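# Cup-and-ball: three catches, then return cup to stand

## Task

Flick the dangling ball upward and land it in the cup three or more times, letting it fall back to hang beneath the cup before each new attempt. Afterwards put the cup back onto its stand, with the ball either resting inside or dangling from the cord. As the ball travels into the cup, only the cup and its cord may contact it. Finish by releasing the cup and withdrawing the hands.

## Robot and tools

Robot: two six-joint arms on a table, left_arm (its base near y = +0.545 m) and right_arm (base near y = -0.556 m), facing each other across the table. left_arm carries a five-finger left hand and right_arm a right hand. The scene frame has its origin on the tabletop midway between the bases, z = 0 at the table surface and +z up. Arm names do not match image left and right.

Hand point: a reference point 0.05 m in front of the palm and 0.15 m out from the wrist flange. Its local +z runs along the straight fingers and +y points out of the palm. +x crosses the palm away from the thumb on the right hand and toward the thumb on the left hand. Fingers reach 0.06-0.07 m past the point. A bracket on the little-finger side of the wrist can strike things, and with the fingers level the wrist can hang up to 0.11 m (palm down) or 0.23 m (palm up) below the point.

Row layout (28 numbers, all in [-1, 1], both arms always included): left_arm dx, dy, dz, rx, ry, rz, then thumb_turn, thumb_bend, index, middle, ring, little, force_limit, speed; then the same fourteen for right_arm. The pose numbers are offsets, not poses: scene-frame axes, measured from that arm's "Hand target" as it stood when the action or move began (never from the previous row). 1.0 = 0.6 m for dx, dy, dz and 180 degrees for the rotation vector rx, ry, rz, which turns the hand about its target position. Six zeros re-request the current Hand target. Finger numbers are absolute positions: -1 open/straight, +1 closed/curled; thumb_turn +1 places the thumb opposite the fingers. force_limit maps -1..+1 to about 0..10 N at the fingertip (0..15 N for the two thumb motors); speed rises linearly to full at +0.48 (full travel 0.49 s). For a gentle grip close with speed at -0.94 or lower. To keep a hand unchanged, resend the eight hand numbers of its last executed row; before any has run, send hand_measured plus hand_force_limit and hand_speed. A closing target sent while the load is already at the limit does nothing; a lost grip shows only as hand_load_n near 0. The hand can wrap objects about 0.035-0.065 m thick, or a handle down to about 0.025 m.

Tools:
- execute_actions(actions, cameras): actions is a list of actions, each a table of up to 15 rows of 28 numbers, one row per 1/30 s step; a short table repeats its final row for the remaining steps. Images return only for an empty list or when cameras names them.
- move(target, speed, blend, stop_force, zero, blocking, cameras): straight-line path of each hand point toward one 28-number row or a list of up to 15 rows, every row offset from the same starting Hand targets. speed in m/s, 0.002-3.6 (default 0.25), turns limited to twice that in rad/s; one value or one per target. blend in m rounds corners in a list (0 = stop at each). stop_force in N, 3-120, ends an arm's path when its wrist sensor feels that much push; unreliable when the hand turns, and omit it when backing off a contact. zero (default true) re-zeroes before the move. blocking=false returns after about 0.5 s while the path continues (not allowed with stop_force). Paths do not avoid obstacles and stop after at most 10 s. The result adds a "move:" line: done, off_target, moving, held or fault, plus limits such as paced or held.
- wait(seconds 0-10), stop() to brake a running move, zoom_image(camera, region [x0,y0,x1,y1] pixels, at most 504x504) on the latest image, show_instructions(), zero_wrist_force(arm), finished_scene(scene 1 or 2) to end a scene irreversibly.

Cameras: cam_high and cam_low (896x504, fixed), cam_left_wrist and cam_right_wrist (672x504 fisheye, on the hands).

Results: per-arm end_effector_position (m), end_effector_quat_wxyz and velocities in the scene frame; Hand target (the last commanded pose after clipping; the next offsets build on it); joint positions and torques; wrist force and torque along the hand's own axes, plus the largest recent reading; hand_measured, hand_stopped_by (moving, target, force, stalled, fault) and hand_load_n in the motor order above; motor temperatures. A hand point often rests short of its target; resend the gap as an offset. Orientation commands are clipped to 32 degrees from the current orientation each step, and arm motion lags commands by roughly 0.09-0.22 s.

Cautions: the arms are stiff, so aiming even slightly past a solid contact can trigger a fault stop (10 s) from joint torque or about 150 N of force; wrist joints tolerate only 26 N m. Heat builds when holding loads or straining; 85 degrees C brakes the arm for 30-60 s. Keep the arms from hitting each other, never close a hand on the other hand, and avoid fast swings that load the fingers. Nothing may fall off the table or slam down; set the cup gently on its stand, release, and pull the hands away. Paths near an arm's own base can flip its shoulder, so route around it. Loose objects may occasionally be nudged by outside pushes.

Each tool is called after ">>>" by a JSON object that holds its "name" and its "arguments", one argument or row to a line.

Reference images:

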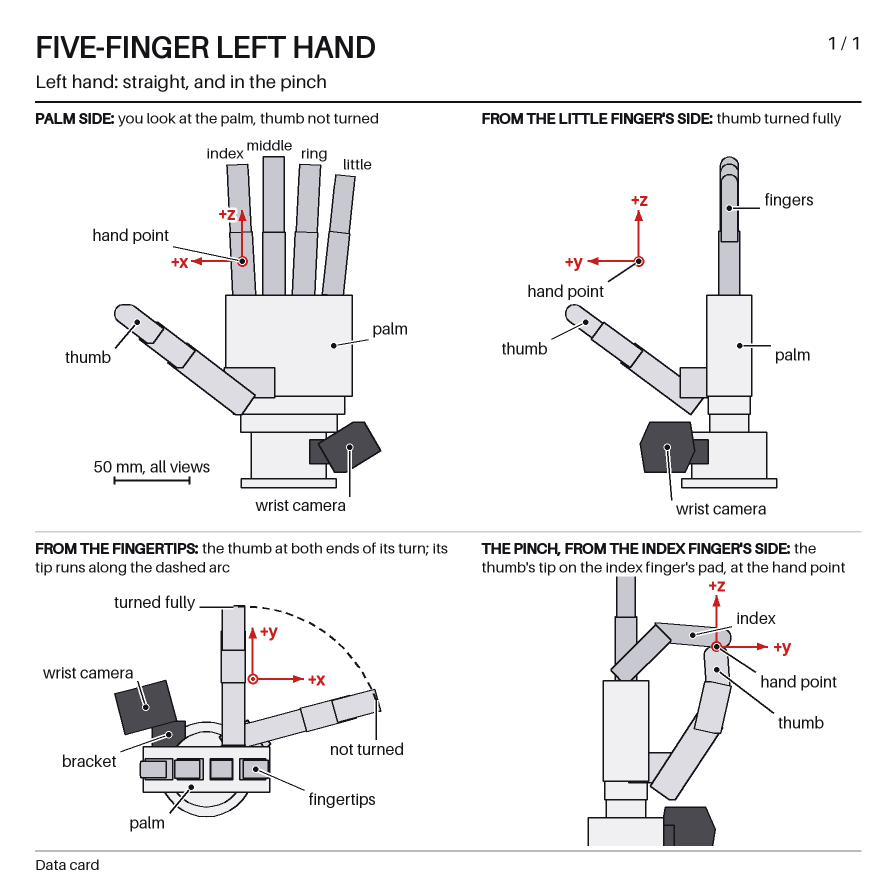

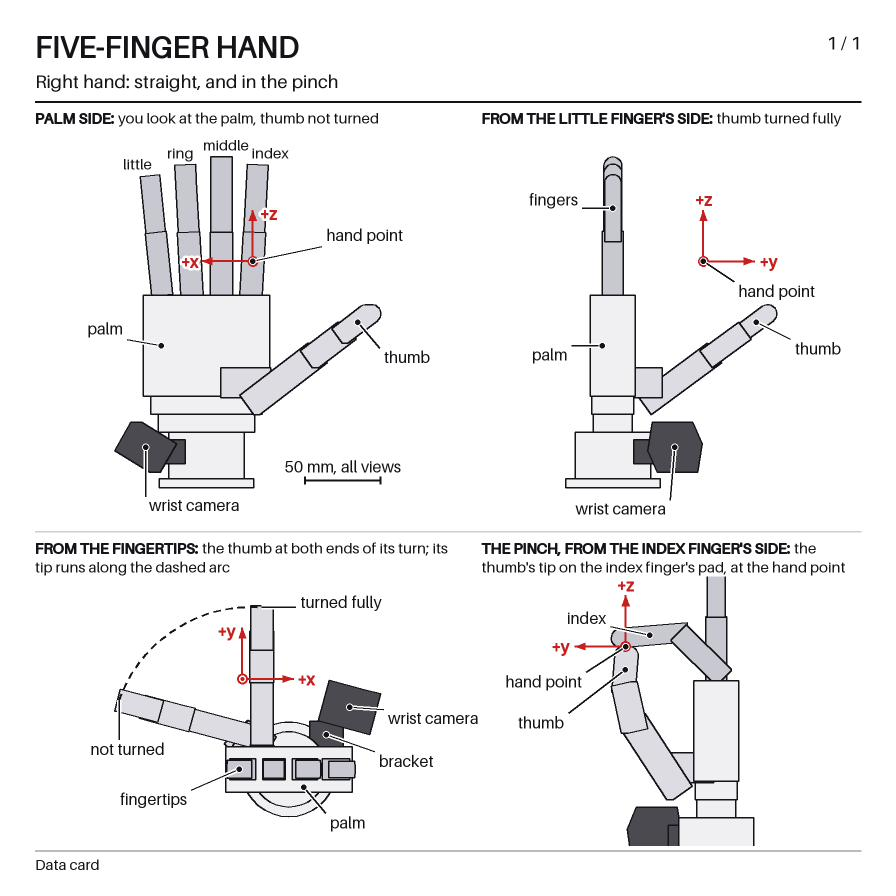

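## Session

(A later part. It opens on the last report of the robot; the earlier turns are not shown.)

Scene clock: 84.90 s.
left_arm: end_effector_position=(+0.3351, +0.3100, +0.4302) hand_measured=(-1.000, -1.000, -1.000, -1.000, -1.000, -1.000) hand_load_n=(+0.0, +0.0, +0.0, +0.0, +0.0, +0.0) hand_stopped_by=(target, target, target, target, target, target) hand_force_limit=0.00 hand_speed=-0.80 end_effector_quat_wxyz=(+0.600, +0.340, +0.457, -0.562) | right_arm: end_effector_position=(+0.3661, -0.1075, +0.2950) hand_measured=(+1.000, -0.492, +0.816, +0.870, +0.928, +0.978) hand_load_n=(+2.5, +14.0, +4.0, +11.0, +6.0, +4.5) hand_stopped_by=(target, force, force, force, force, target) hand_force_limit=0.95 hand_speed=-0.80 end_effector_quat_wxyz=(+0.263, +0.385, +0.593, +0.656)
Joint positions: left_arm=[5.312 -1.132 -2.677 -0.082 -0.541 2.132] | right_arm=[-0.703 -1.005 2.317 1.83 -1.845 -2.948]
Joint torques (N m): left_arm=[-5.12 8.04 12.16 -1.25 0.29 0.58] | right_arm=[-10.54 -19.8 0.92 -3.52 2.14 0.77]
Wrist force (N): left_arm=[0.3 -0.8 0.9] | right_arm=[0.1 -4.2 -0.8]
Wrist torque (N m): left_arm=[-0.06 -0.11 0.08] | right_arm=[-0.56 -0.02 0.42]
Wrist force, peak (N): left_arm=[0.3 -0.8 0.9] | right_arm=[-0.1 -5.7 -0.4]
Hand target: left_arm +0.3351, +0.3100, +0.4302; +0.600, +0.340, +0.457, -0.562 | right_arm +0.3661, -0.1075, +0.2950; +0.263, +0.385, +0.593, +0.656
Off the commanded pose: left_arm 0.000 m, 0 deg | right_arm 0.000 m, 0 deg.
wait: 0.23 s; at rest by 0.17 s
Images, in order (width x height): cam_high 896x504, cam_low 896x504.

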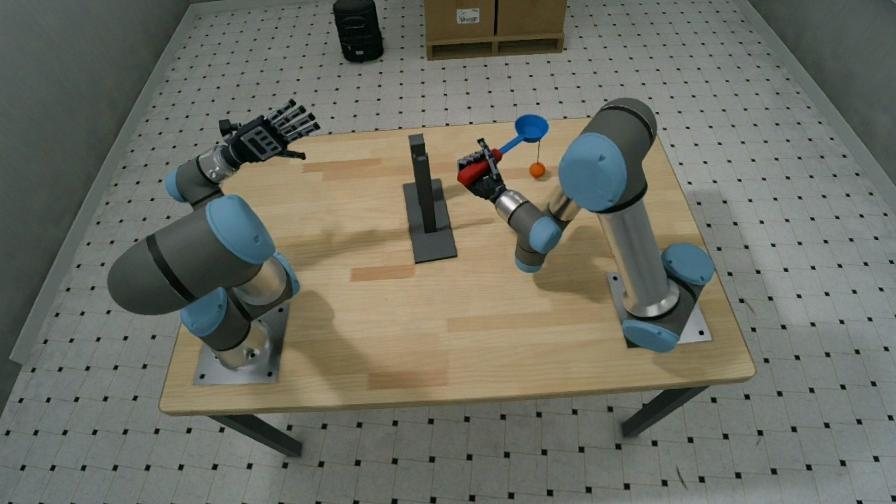

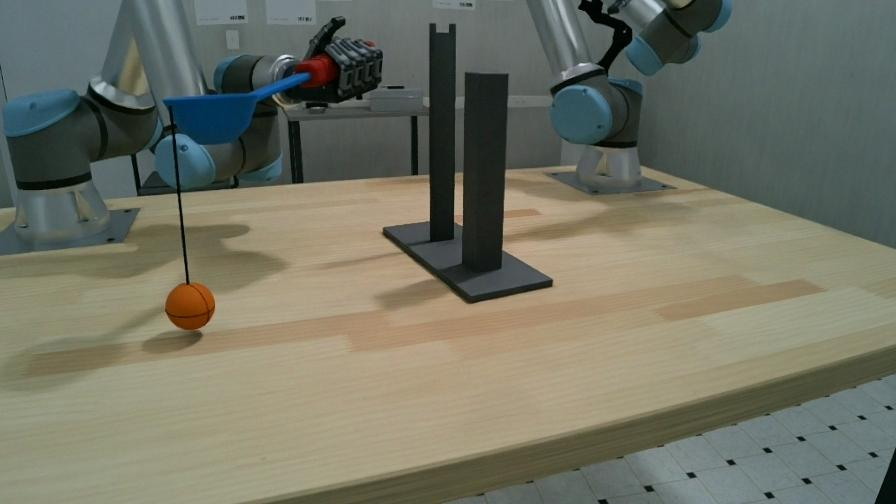

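>>> {"name": "move", "arguments": {
  "target": [0,0,0,0,0,0,-1,-1,-1,-1,-1,-1,0,-0.8,0,0,-0.0208,0,0,0,1,0.97,0.97,0.97,0.98,0.98,0.95,-0.8],
  "speed": 0.03
}}

>>> {"name": "wait", "arguments": {
  "seconds": 1.8,
  "cameras": ["cam_low"]
}}

>>> {"name": "zoom_image", "arguments": {
  "camera": "cam_low",
  "region": [120, 240, 240, 340]
}}

>>> {"name": "wait", "arguments": {
  "seconds": 0.3,
  "cameras": ["cam_low"]
}}

>>> {"name": "zoom_image", "arguments": {
  "camera": "cam_low",
  "region": [120, 240, 240, 340]
}}

Scene clock: 87.37 s.
left_arm: end_effector_position=(+0.3351, +0.3100, +0.4302) hand_measured=(-1.000, -1.000, -1.000, -1.000, -1.000, -1.000) hand_load_n=(+0.0, +0.0, +0.0, +0.0, +0.0, +0.0) hand_stopped_by=(target, target, target, target, target, target) hand_force_limit=0.00 hand_speed=-0.80 end_effector_quat_wxyz=(+0.600, +0.340, +0.457, -0.562) | right_arm: end_effector_position=(+0.3661, -0.1075, +0.2824) hand_measured=(+1.000, -0.492, +0.816, +0.870, +0.928, +0.978) hand_load_n=(+2.5, +14.5, +4.0, +11.0, +6.0, +4.0) hand_stopped_by=(target, force, force, force, force, target) hand_force_limit=0.95 hand_speed=-0.80 end_effector_quat_wxyz=(+0.263, +0.385, +0.593, +0.656) end_effector_velocity=(+0.001, +0.000, +0.002) end_effector_angular_velocity=(-0.001, +0.000, -0.002)
Joint positions: left_arm=[5.312 -1.132 -2.677 -0.082 -0.541 2.132] | right_arm=[-0.703 -0.966 2.314 1.793 -1.845 -2.948]
Joint velocities: left_arm=[within noise] | right_arm=[-0.001 -0.006 0 0.007 -0.002 0]
Joint torques (N m): left_arm=[-5.15 7.92 11.21 -1.21 0.43 0.7] | right_arm=[-7.58 -42.69 -14.7 0.82 1.43 0.62]
Wrist force (N): left_arm=[0.0 -0.6 1.1] | right_arm=[0.1 -5.4 -0.2]
Wrist torque (N m): left_arm=[-0.04 -0.03 0.05] | right_arm=[-0.60 -0.03 0.34]
Wrist force, peak (N): left_arm=[0.3 -1.0 0.9] | right_arm=[-0.5 -6.0 -0.6]
Hand target: left_arm +0.3351, +0.3100, +0.4302; +0.600, +0.340, +0.457, -0.562 | right_arm +0.3661, -0.1075, +0.2825; +0.263, +0.385, +0.593, +0.656
Off the commanded pose: left_arm 0.000 m, 0 deg | right_arm 0.000 m, 0 deg.
move: done

Scene clock: 89.17 s.
left_arm: end_effector_position=(+0.3351, +0.3100, +0.4302) hand_measured=(-1.000, -1.000, -1.000, -1.000, -1.000, -1.000) hand_load_n=(+0.0, +0.0, +0.0, +0.0, +0.0, +0.0) hand_stopped_by=(target, target, target, target, target, target) hand_force_limit=0.00 hand_speed=-0.80 end_effector_quat_wxyz=(+0.600, +0.340, +0.457, -0.562) | right_arm: end_effector_position=(+0.3661, -0.1075, +0.2825) hand_measured=(+1.000, -0.492, +0.816, +0.870, +0.928, +0.978) hand_load_n=(+2.5, +14.5, +4.0, +11.0, +6.0, +4.0) hand_stopped_by=(target, force, force, force, force, target) hand_force_limit=0.95 hand_speed=-0.80 end_effector_quat_wxyz=(+0.263, +0.385, +0.593, +0.656)
Joint positions: left_arm=[5.312 -1.132 -2.677 -0.082 -0.541 2.132] | right_arm=[-0.703 -0.966 2.314 1.793 -1.845 -2.948]
Joint torques (N m): left_arm=[-4.15 7.59 11.87 -1.21 0.35 0.55] | right_arm=[-6.84 -44.73 2.64 0.37 1.32 -1.94]
Wrist force (N): left_arm=[0.2 -0.7 0.7] | right_arm=[0.0 -4.6 -0.5]
Wrist torque (N m): left_arm=[-0.02 -0.08 0.06] | right_arm=[-0.59 0.00 0.33]
Wrist force, peak (N): left_arm=[0.4 -1.0 0.9] | right_arm=[0.1 -5.6 -0.4]
Hand target: left_arm +0.3351, +0.3100, +0.4302; +0.600, +0.340, +0.457, -0.562 | right_arm +0.3661, -0.1075, +0.2825; +0.263, +0.385, +0.593, +0.656
Off the commanded pose: left_arm 0.000 m, 0 deg | right_arm 0.000 m, 0 deg.
wait: 1.80 s; at rest by 0.17 s
Images, in order (width x height): cam_low 896x504.

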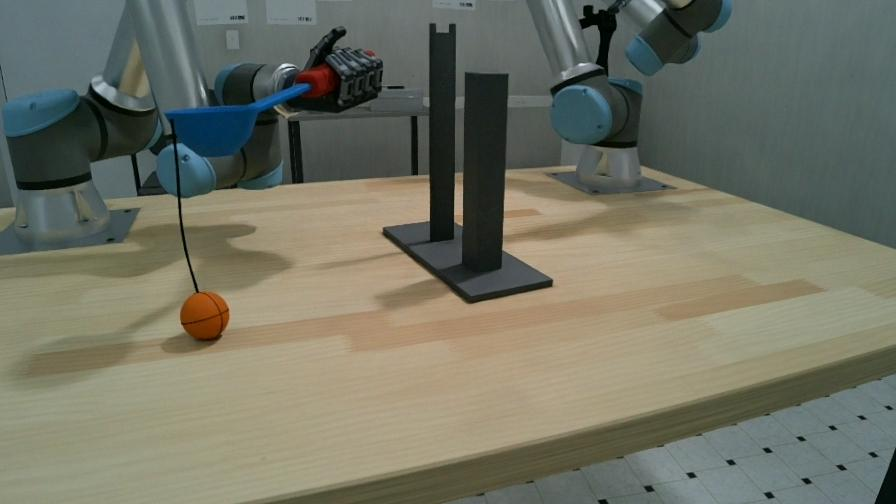

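Scaled by 4.200 from the camera's 896x504 image, which has a finer 1280x720 frame.

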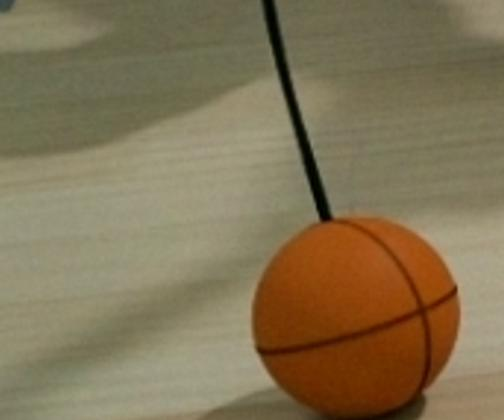

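Scene clock: 89.47 s.
left_arm: end_effector_position=(+0.3351, +0.3100, +0.4302) hand_measured=(-1.000, -1.000, -1.000, -1.000, -1.000, -1.000) hand_load_n=(+0.0, +0.0, +0.0, +0.0, +0.0, +0.0) hand_stopped_by=(target, target, target, target, target, target) hand_force_limit=0.00 hand_speed=-0.80 end_effector_quat_wxyz=(+0.600, +0.340, +0.457, -0.562) | right_arm: end_effector_position=(+0.3661, -0.1075, +0.2825) hand_measured=(+1.000, -0.492, +0.816, +0.870, +0.928, +0.978) hand_load_n=(+2.5, +14.5, +4.0, +11.0, +6.0, +4.0) hand_stopped_by=(target, force, force, force, force, target) hand_force_limit=0.95 hand_speed=-0.80 end_effector_quat_wxyz=(+0.263, +0.385, +0.593, +0.656)
Joint positions: left_arm=[5.312 -1.132 -2.677 -0.082 -0.541 2.132] | right_arm=[-0.703 -0.966 2.314 1.793 -1.845 -2.948]
Joint torques (N m): left_arm=[-4.85 8.35 11.67 -1.11 0.25 0.46] | right_arm=[-7.61 -44.03 2.72 0.31 1.24 -1.69]
Wrist force (N): left_arm=[-0.1 -0.8 0.6] | right_arm=[-0.3 -3.5 -0.8]
Wrist torque (N m): left_arm=[-0.03 -0.06 0.06] | right_arm=[-0.54 0.05 0.32]
Wrist force, peak (N): left_arm=[-0.1 -0.9 0.9] | right_arm=[0.0 -5.4 -0.5]
Hand target: left_arm +0.3351, +0.3100, +0.4302; +0.600, +0.340, +0.457, -0.562 | right_arm +0.3661, -0.1075, +0.2825; +0.263, +0.385, +0.593, +0.656
Off the commanded pose: left_arm 0.000 m, 0 deg | right_arm 0.000 m, 0 deg.
wait: 0.30 s; at rest by 0.17 s
Images, in order (width x height): cam_low 896x504.

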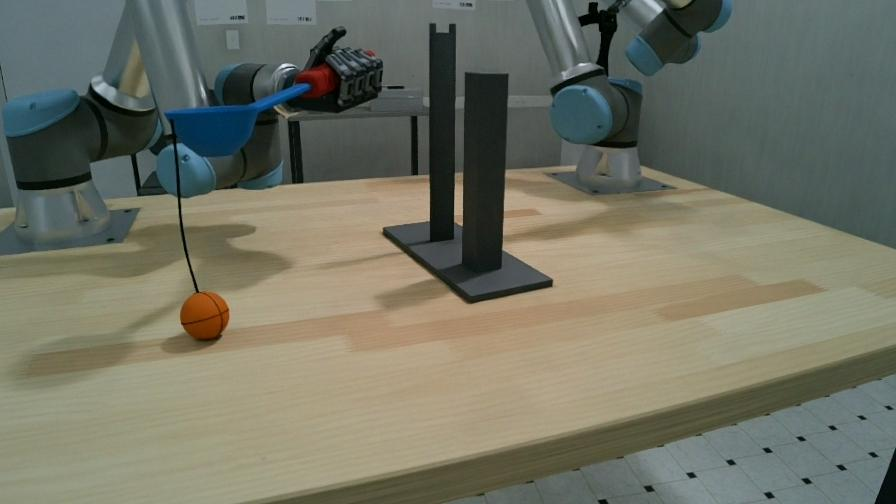

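Scaled by 4.200 from the camera's 896x504 image, which has a finer 1280x720 frame.

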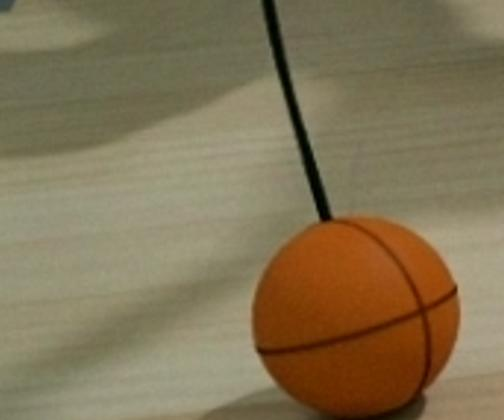

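>>> {"name": "move", "arguments": {
  "target": [0,0,0,0,0,0,-1,-1,-1,-1,-1,-1,0,-0.8,-0.0025,0.0102,0,0,0,0,1,0.97,0.97,0.97,0.98,0.98,0.95,-0.8],
  "speed": 0.03
}}

>>> {"name": "move", "arguments": {
  "target": [0,0,0,0,0,0,-1,-1,-1,-1,-1,-1,0,-0.8,0,0,0.0142,0,0,0,1,0.97,0.97,0.97,0.98,0.98,0.95,-0.8],
  "speed": 0.003
}}

>>> {"name": "wait", "arguments": {
  "seconds": 0.21,
  "cameras": ["cam_low"]
}}

>>> {"name": "zoom_image", "arguments": {
  "camera": "cam_low",
  "region": [120, 240, 240, 340]
}}

>>> {"name": "wait", "arguments": {
  "seconds": 0.21,
  "cameras": ["cam_low"]
}}

>>> {"name": "zoom_image", "arguments": {
  "camera": "cam_low",
  "region": [120, 240, 240, 340]
}}

>>> {"name": "wait", "arguments": {
  "seconds": 0.21,
  "cameras": ["cam_low","cam_high"]
}}

>>> {"name": "zoom_image", "arguments": {
  "camera": "cam_low",
  "region": [120, 240, 240, 340]
}}

>>> {"name": "zoom_image", "arguments": {
  "camera": "cam_high",
  "region": [510, 100, 620, 200]
}}

Scene clock: 94.47 s.
left_arm: end_effector_position=(+0.3351, +0.3100, +0.4302) hand_measured=(-1.000, -1.000, -1.000, -1.000, -1.000, -1.000) hand_load_n=(+0.0, +0.0, +0.0, +0.0, +0.0, +0.0) hand_stopped_by=(target, target, target, target, target, target) hand_force_limit=0.00 hand_speed=-0.80 end_effector_quat_wxyz=(+0.600, +0.340, +0.457, -0.562) | right_arm: end_effector_position=(+0.3645, -0.1013, +0.2825) hand_measured=(+1.000, -0.492, +0.816, +0.870, +0.928, +0.978) hand_load_n=(+2.5, +14.5, +4.0, +11.0, +6.0, +4.0) hand_stopped_by=(target, force, force, force, force, target) hand_force_limit=0.95 hand_speed=-0.80 end_effector_quat_wxyz=(+0.263, +0.385, +0.593, +0.656)
Joint positions: left_arm=[5.312 -1.132 -2.677 -0.082 -0.541 2.132] | right_arm=[-0.688 -0.962 2.298 1.805 -1.861 -2.948]
Joint torques (N m): left_arm=[-5.22 7.68 11.51 -1.34 0.44 0.49] | right_arm=[-7.84 -27.7 -0.17 -2.23 1.47 -1.86]
Wrist force (N): left_arm=[0.3 -0.6 0.6] | right_arm=[0.2 -5.6 -0.4]
Wrist torque (N m): left_arm=[-0.02 -0.10 0.07] | right_arm=[-0.62 -0.05 0.34]
Wrist force, peak (N): left_arm=[0.3 -1.2 0.7] | right_arm=[-0.1 -5.8 -0.5]
Hand target: left_arm +0.3351, +0.3100, +0.4302; +0.600, +0.340, +0.457, -0.562 | right_arm +0.3646, -0.1014, +0.2825; +0.263, +0.385, +0.593, +0.656
Off the commanded pose: left_arm 0.000 m, 0 deg | right_arm 0.000 m, 0 deg.
move: done

Scene clock: 97.53 s.
left_arm: end_effector_position=(+0.3351, +0.3100, +0.4302) hand_measured=(-1.000, -1.000, -1.000, -1.000, -1.000, -1.000) hand_load_n=(+0.0, +0.0, +0.0, +0.0, +0.0, +0.0) hand_stopped_by=(target, target, target, target, target, target) hand_force_limit=0.00 hand_speed=-0.80 end_effector_quat_wxyz=(+0.600, +0.340, +0.457, -0.562) | right_arm: end_effector_position=(+0.3646, -0.1014, +0.2911) hand_measured=(+1.000, -0.492, +0.816, +0.870, +0.928, +0.978) hand_load_n=(+2.5, +14.5, +4.0, +11.0, +6.0, +4.0) hand_stopped_by=(target, force, force, force, force, target) hand_force_limit=0.95 hand_speed=-0.80 end_effector_quat_wxyz=(+0.263, +0.385, +0.593, +0.656)
Joint positions: left_arm=[5.312 -1.132 -2.677 -0.082 -0.541 2.132] | right_arm=[-0.688 -0.988 2.301 1.829 -1.86 -2.948]
Joint torques (N m): left_arm=[-4.44 7.83 11.47 -1.08 0.28 0.66] | right_arm=[-10.26 -36.47 2.81 -0.45 2.16 -0.32]
Wrist force (N): left_arm=[0.3 -0.6 0.4] | right_arm=[0.1 -5.0 -0.5]
Wrist torque (N m): left_arm=[0.00 -0.11 0.06] | right_arm=[-0.53 -0.03 0.44]
Wrist force, peak (N): left_arm=[0.4 -0.8 1.0] | right_arm=[0.0 -6.1 -0.6]
Hand target: left_arm +0.3351, +0.3100, +0.4302; +0.600, +0.340, +0.457, -0.562 | right_arm +0.3646, -0.1014, +0.2910; +0.263, +0.385, +0.593, +0.656
Off the commanded pose: left_arm 0.000 m, 0 deg | right_arm 0.000 m, 0 deg.
move: done

Scene clock: 97.77 s.
left_arm: end_effector_position=(+0.3351, +0.3100, +0.4302) hand_measured=(-1.000, -1.000, -1.000, -1.000, -1.000, -1.000) hand_load_n=(+0.0, +0.0, +0.0, +0.0, +0.0, +0.0) hand_stopped_by=(target, target, target, target, target, target) hand_force_limit=0.00 hand_speed=-0.80 end_effector_quat_wxyz=(+0.600, +0.340, +0.457, -0.562) | right_arm: end_effector_position=(+0.3646, -0.1014, +0.2911) hand_measured=(+1.000, -0.492, +0.816, +0.870, +0.928, +0.978) hand_load_n=(+2.5, +14.5, +4.0, +11.0, +6.0, +4.5) hand_stopped_by=(target, force, force, force, force, target) hand_force_limit=0.95 hand_speed=-0.80 end_effector_quat_wxyz=(+0.263, +0.385, +0.593, +0.656)
Joint positions: left_arm=[5.312 -1.132 -2.677 -0.082 -0.541 2.132] | right_arm=[-0.688 -0.988 2.301 1.829 -1.86 -2.948]
Joint torques (N m): left_arm=[-4.17 7.79 10.93 -1.19 0.37 0.49] | right_arm=[-10.14 -30.94 1.32 -2.48 2.1 -0.38]
Wrist force (N): left_arm=[0.0 -0.7 0.7] | right_arm=[0.1 -4.2 -0.7]
Wrist torque (N m): left_arm=[-0.01 -0.07 0.06] | right_arm=[-0.52 -0.02 0.44]
Wrist force, peak (N): left_arm=[0.3 -0.9 0.8] | right_arm=[0.0 -5.6 -0.4]
Hand target: left_arm +0.3351, +0.3100, +0.4302; +0.600, +0.340, +0.457, -0.562 | right_arm +0.3646, -0.1014, +0.2910; +0.263, +0.385, +0.593, +0.656
Off the commanded pose: left_arm 0.000 m, 0 deg | right_arm 0.000 m, 0 deg.
wait: 0.23 s; at rest by 0.17 s
Images, in order (width x height): cam_low 896x504.

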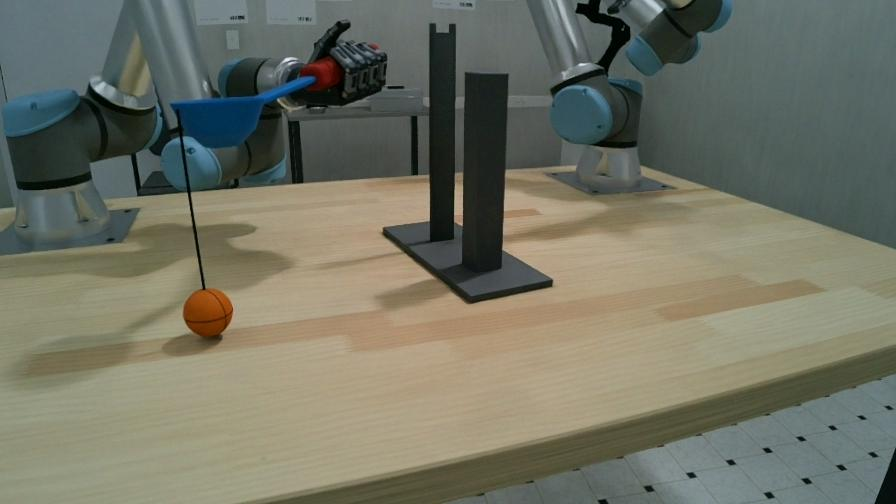

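Scaled by 4.200 from the camera's 896x504 image, which has a finer 1280x720 frame.

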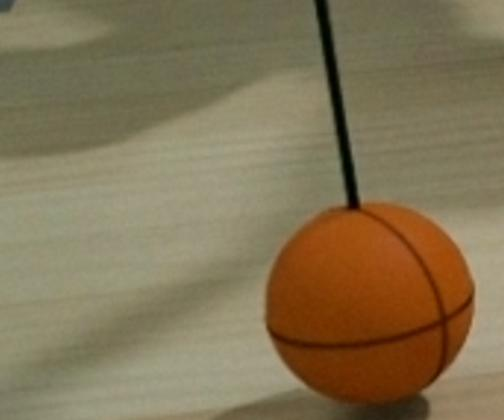

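Scene clock: 98.00 s.
left_arm: end_effector_position=(+0.3351, +0.3100, +0.4302) hand_measured=(-1.000, -1.000, -1.000, -1.000, -1.000, -1.000) hand_load_n=(+0.0, +0.0, +0.0, +0.0, +0.0, +0.0) hand_stopped_by=(target, target, target, target, target, target) hand_force_limit=0.00 hand_speed=-0.80 end_effector_quat_wxyz=(+0.600, +0.340, +0.457, -0.562) | right_arm: end_effector_position=(+0.3646, -0.1014, +0.2911) hand_measured=(+1.000, -0.492, +0.816, +0.870, +0.928, +0.978) hand_load_n=(+2.5, +14.5, +4.0, +11.0, +6.0, +4.0) hand_stopped_by=(target, force, force, force, force, target) hand_force_limit=0.95 hand_speed=-0.80 end_effector_quat_wxyz=(+0.263, +0.385, +0.593, +0.656)
Joint positions: left_arm=[5.312 -1.132 -2.677 -0.082 -0.541 2.132] | right_arm=[-0.688 -0.988 2.301 1.829 -1.86 -2.948]
Joint torques (N m): left_arm=[-4.34 8.23 11.88 -1.29 0.23 0.61] | right_arm=[-9.3 -23.38 0.46 -3.12 2.24 -0.12]
Wrist force (N): left_arm=[0.0 -0.6 0.4] | right_arm=[-0.2 -4.9 -0.6]
Wrist torque (N m): left_arm=[0.00 -0.06 0.06] | right_arm=[-0.54 0.02 0.42]
Wrist force, peak (N): left_arm=[0.4 -0.9 0.9] | right_arm=[0.0 -5.6 -0.5]
Hand target: left_arm +0.3351, +0.3100, +0.4302; +0.600, +0.340, +0.457, -0.562 | right_arm +0.3646, -0.1014, +0.2910; +0.263, +0.385, +0.593, +0.656
Off the commanded pose: left_arm 0.000 m, 0 deg | right_arm 0.000 m, 0 deg.
wait: 0.23 s; at rest by 0.17 s
Images, in order (width x height): cam_low 896x504.

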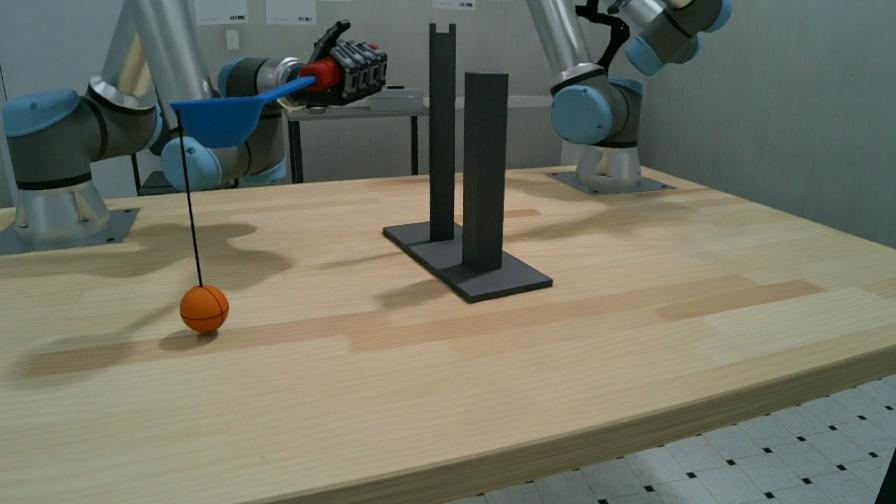

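Scaled by 4.200 from the camera's 896x504 image, which has a finer 1280x720 frame.

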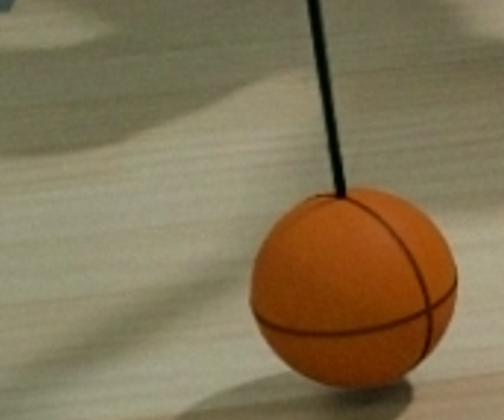

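Scene clock: 98.23 s.
left_arm: end_effector_position=(+0.3351, +0.3100, +0.4302) hand_measured=(-1.000, -1.000, -1.000, -1.000, -1.000, -1.000) hand_load_n=(+0.5, +0.0, +0.0, +0.0, +0.0, +0.5) hand_stopped_by=(target, target, target, target, target, target) hand_force_limit=0.00 hand_speed=-0.80 end_effector_quat_wxyz=(+0.600, +0.340, +0.457, -0.562) | right_arm: end_effector_position=(+0.3646, -0.1014, +0.2910) hand_measured=(+1.000, -0.492, +0.816, +0.870, +0.928, +0.978) hand_load_n=(+2.5, +14.0, +4.0, +11.0, +6.0, +4.0) hand_stopped_by=(target, force, force, force, force, target) hand_force_limit=0.95 hand_speed=-0.80 end_effector_quat_wxyz=(+0.263, +0.385, +0.593, +0.656)
Joint positions: left_arm=[5.312 -1.132 -2.677 -0.082 -0.541 2.132] | right_arm=[-0.688 -0.988 2.301 1.829 -1.86 -2.948]
Joint torques (N m): left_arm=[-4.78 7.43 10.72 -1.21 0.32 0.41] | right_arm=[-9.92 -20.67 1.05 -3.17 2.28 -0.01]
Wrist force (N): left_arm=[0.1 -0.5 1.0] | right_arm=[0.1 -4.5 -0.5]
Wrist torque (N m): left_arm=[-0.01 -0.07 0.06] | right_arm=[-0.57 -0.02 0.44]
Wrist force, peak (N): left_arm=[0.6 -0.5 0.8] | right_arm=[0.0 -5.9 -0.4]
Hand target: left_arm +0.3351, +0.3100, +0.4302; +0.600, +0.340, +0.457, -0.562 | right_arm +0.3646, -0.1014, +0.2910; +0.263, +0.385, +0.593, +0.656
Off the commanded pose: left_arm 0.000 m, 0 deg | right_arm 0.000 m, 0 deg.
wait: 0.23 s; at rest by 0.17 s
Images, in order (width x height): cam_high 896x504, cam_low 896x504.

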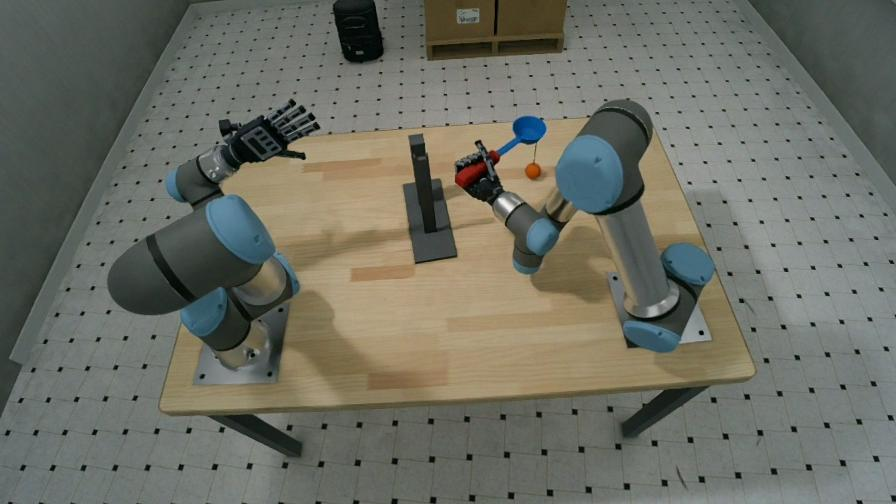

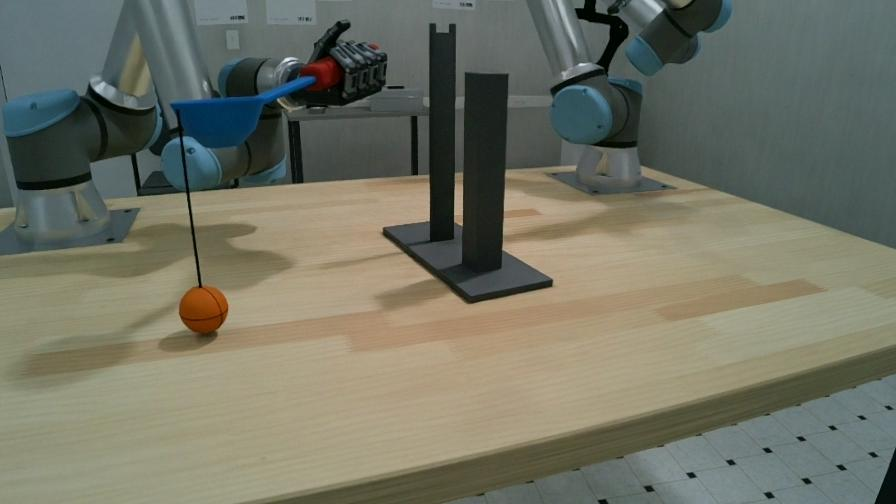

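Scaled by 4.200 from the camera's 896x504 image, which has a finer 1280x720 frame.

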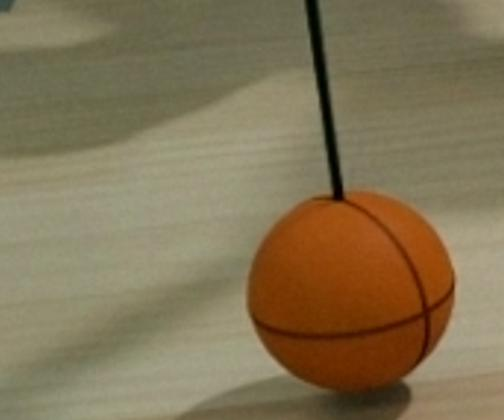

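Scaled by 4.582 from the camera's 896x504 image, which has a finer 1280x720 frame.

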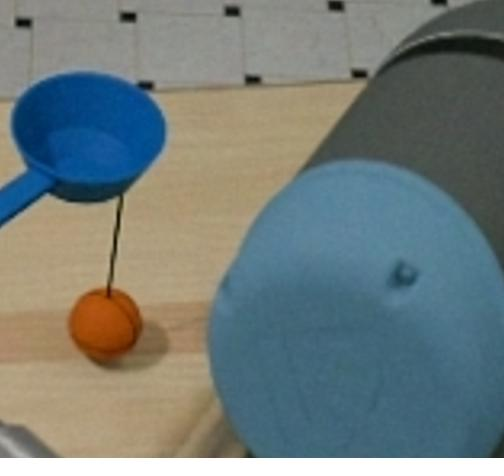

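>>> {"name": "move", "arguments": {
  "target": [0,0,0,0,0,0,-1,-1,-1,-1,-1,-1,0,-0.8,0,0,-0.0142,0,0,0,1,0.97,0.97,0.97,0.98,0.98,0.95,-0.8],
  "speed": 0.03
}}

>>> {"name": "wait", "arguments": {
  "seconds": 2.0,
  "cameras": ["cam_low"]
}}

>>> {"name": "zoom_image", "arguments": {
  "camera": "cam_low",
  "region": [120, 240, 240, 340]
}}

Scene clock: 100.57 s.
left_arm: end_effector_position=(+0.3351, +0.3100, +0.4302) hand_measured=(-1.000, -1.000, -1.000, -1.000, -1.000, -1.000) hand_load_n=(+0.0, +0.0, +0.0, +0.0, +0.0, +0.0) hand_stopped_by=(target, target, target, target, target, target) hand_force_limit=0.00 hand_speed=-0.80 end_effector_quat_wxyz=(+0.600, +0.340, +0.457, -0.562) | right_arm: end_effector_position=(+0.3646, -0.1014, +0.2824) hand_measured=(+1.000, -0.492, +0.816, +0.870, +0.928, +0.978) hand_load_n=(+2.5, +14.5, +4.5, +11.0, +6.0, +4.0) hand_stopped_by=(target, force, force, force, force, target) hand_force_limit=0.95 hand_speed=-0.80 end_effector_quat_wxyz=(+0.263, +0.385, +0.593, +0.656)
Joint positions: left_arm=[5.312 -1.132 -2.677 -0.082 -0.541 2.132] | right_arm=[-0.688 -0.962 2.299 1.805 -1.86 -2.948]
Joint torques (N m): left_arm=[-4.27 7.86 11.42 -1.11 0.4 0.52] | right_arm=[-9.1 -41.83 -15.84 0.44 1.78 0.62]
Wrist force (N): left_arm=[0.2 -0.6 0.8] | right_arm=[-0.1 -4.2 -0.5]
Wrist torque (N m): left_arm=[-0.03 -0.09 0.07] | right_arm=[-0.57 0.01 0.33]
Wrist force, peak (N): left_arm=[0.1 -0.8 1.3] | right_arm=[0.2 -6.0 -0.7]
Hand target: left_arm +0.3351, +0.3100, +0.4302; +0.600, +0.340, +0.457, -0.562 | right_arm +0.3646, -0.1014, +0.2825; +0.263, +0.385, +0.593, +0.656
Off the commanded pose: left_arm 0.000 m, 0 deg | right_arm 0.000 m, 0 deg.
move: done

Scene clock: 102.57 s.
left_arm: end_effector_position=(+0.3351, +0.3100, +0.4302) hand_measured=(-1.000, -1.000, -1.000, -1.000, -1.000, -1.000) hand_load_n=(+0.0, +0.0, +0.5, +0.0, +0.0, +0.0) hand_stopped_by=(target, target, target, target, target, target) hand_force_limit=0.00 hand_speed=-0.80 end_effector_quat_wxyz=(+0.600, +0.340, +0.457, -0.562) | right_arm: end_effector_position=(+0.3646, -0.1014, +0.2825) hand_measured=(+1.000, -0.492, +0.816, +0.870, +0.928, +0.978) hand_load_n=(+2.5, +14.5, +4.0, +11.0, +6.0, +4.0) hand_stopped_by=(target, force, force, force, force, target) hand_force_limit=0.95 hand_speed=-0.80 end_effector_quat_wxyz=(+0.263, +0.385, +0.593, +0.656)
Joint positions: left_arm=[5.312 -1.132 -2.677 -0.082 -0.541 2.132] | right_arm=[-0.688 -0.962 2.299 1.805 -1.86 -2.948]
Joint torques (N m): left_arm=[-3.7 8.02 11.81 -1.16 0.36 0.59] | right_arm=[-8.98 -45.56 0.45 0.44 1.75 -1.58]
Wrist force (N): left_arm=[0.0 -0.5 0.4] | right_arm=[0.0 -3.9 -0.8]
Wrist torque (N m): left_arm=[0.01 -0.06 0.05] | right_arm=[-0.51 0.01 0.34]
Wrist force, peak (N): left_arm=[0.3 -0.8 1.1] | right_arm=[0.2 -5.5 -0.7]
Hand target: left_arm +0.3351, +0.3100, +0.4302; +0.600, +0.340, +0.457, -0.562 | right_arm +0.3646, -0.1014, +0.2825; +0.263, +0.385, +0.593, +0.656
Off the commanded pose: left_arm 0.000 m, 0 deg | right_arm 0.000 m, 0 deg.
wait: 2.00 s; at rest by 0.17 s
Images, in order (width x height): cam_low 896x504.

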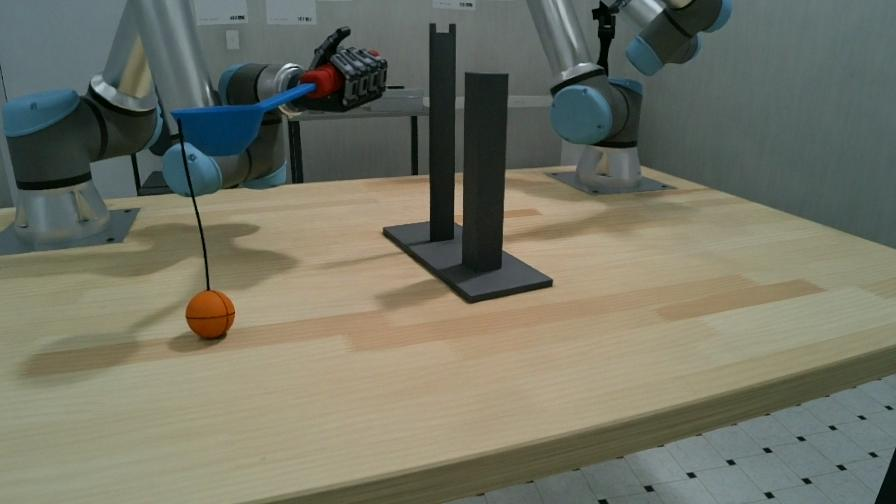

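Scaled by 4.200 from the camera's 896x504 image, which has a finer 1280x720 frame.

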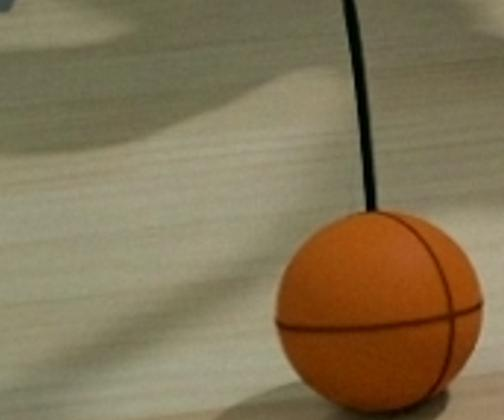

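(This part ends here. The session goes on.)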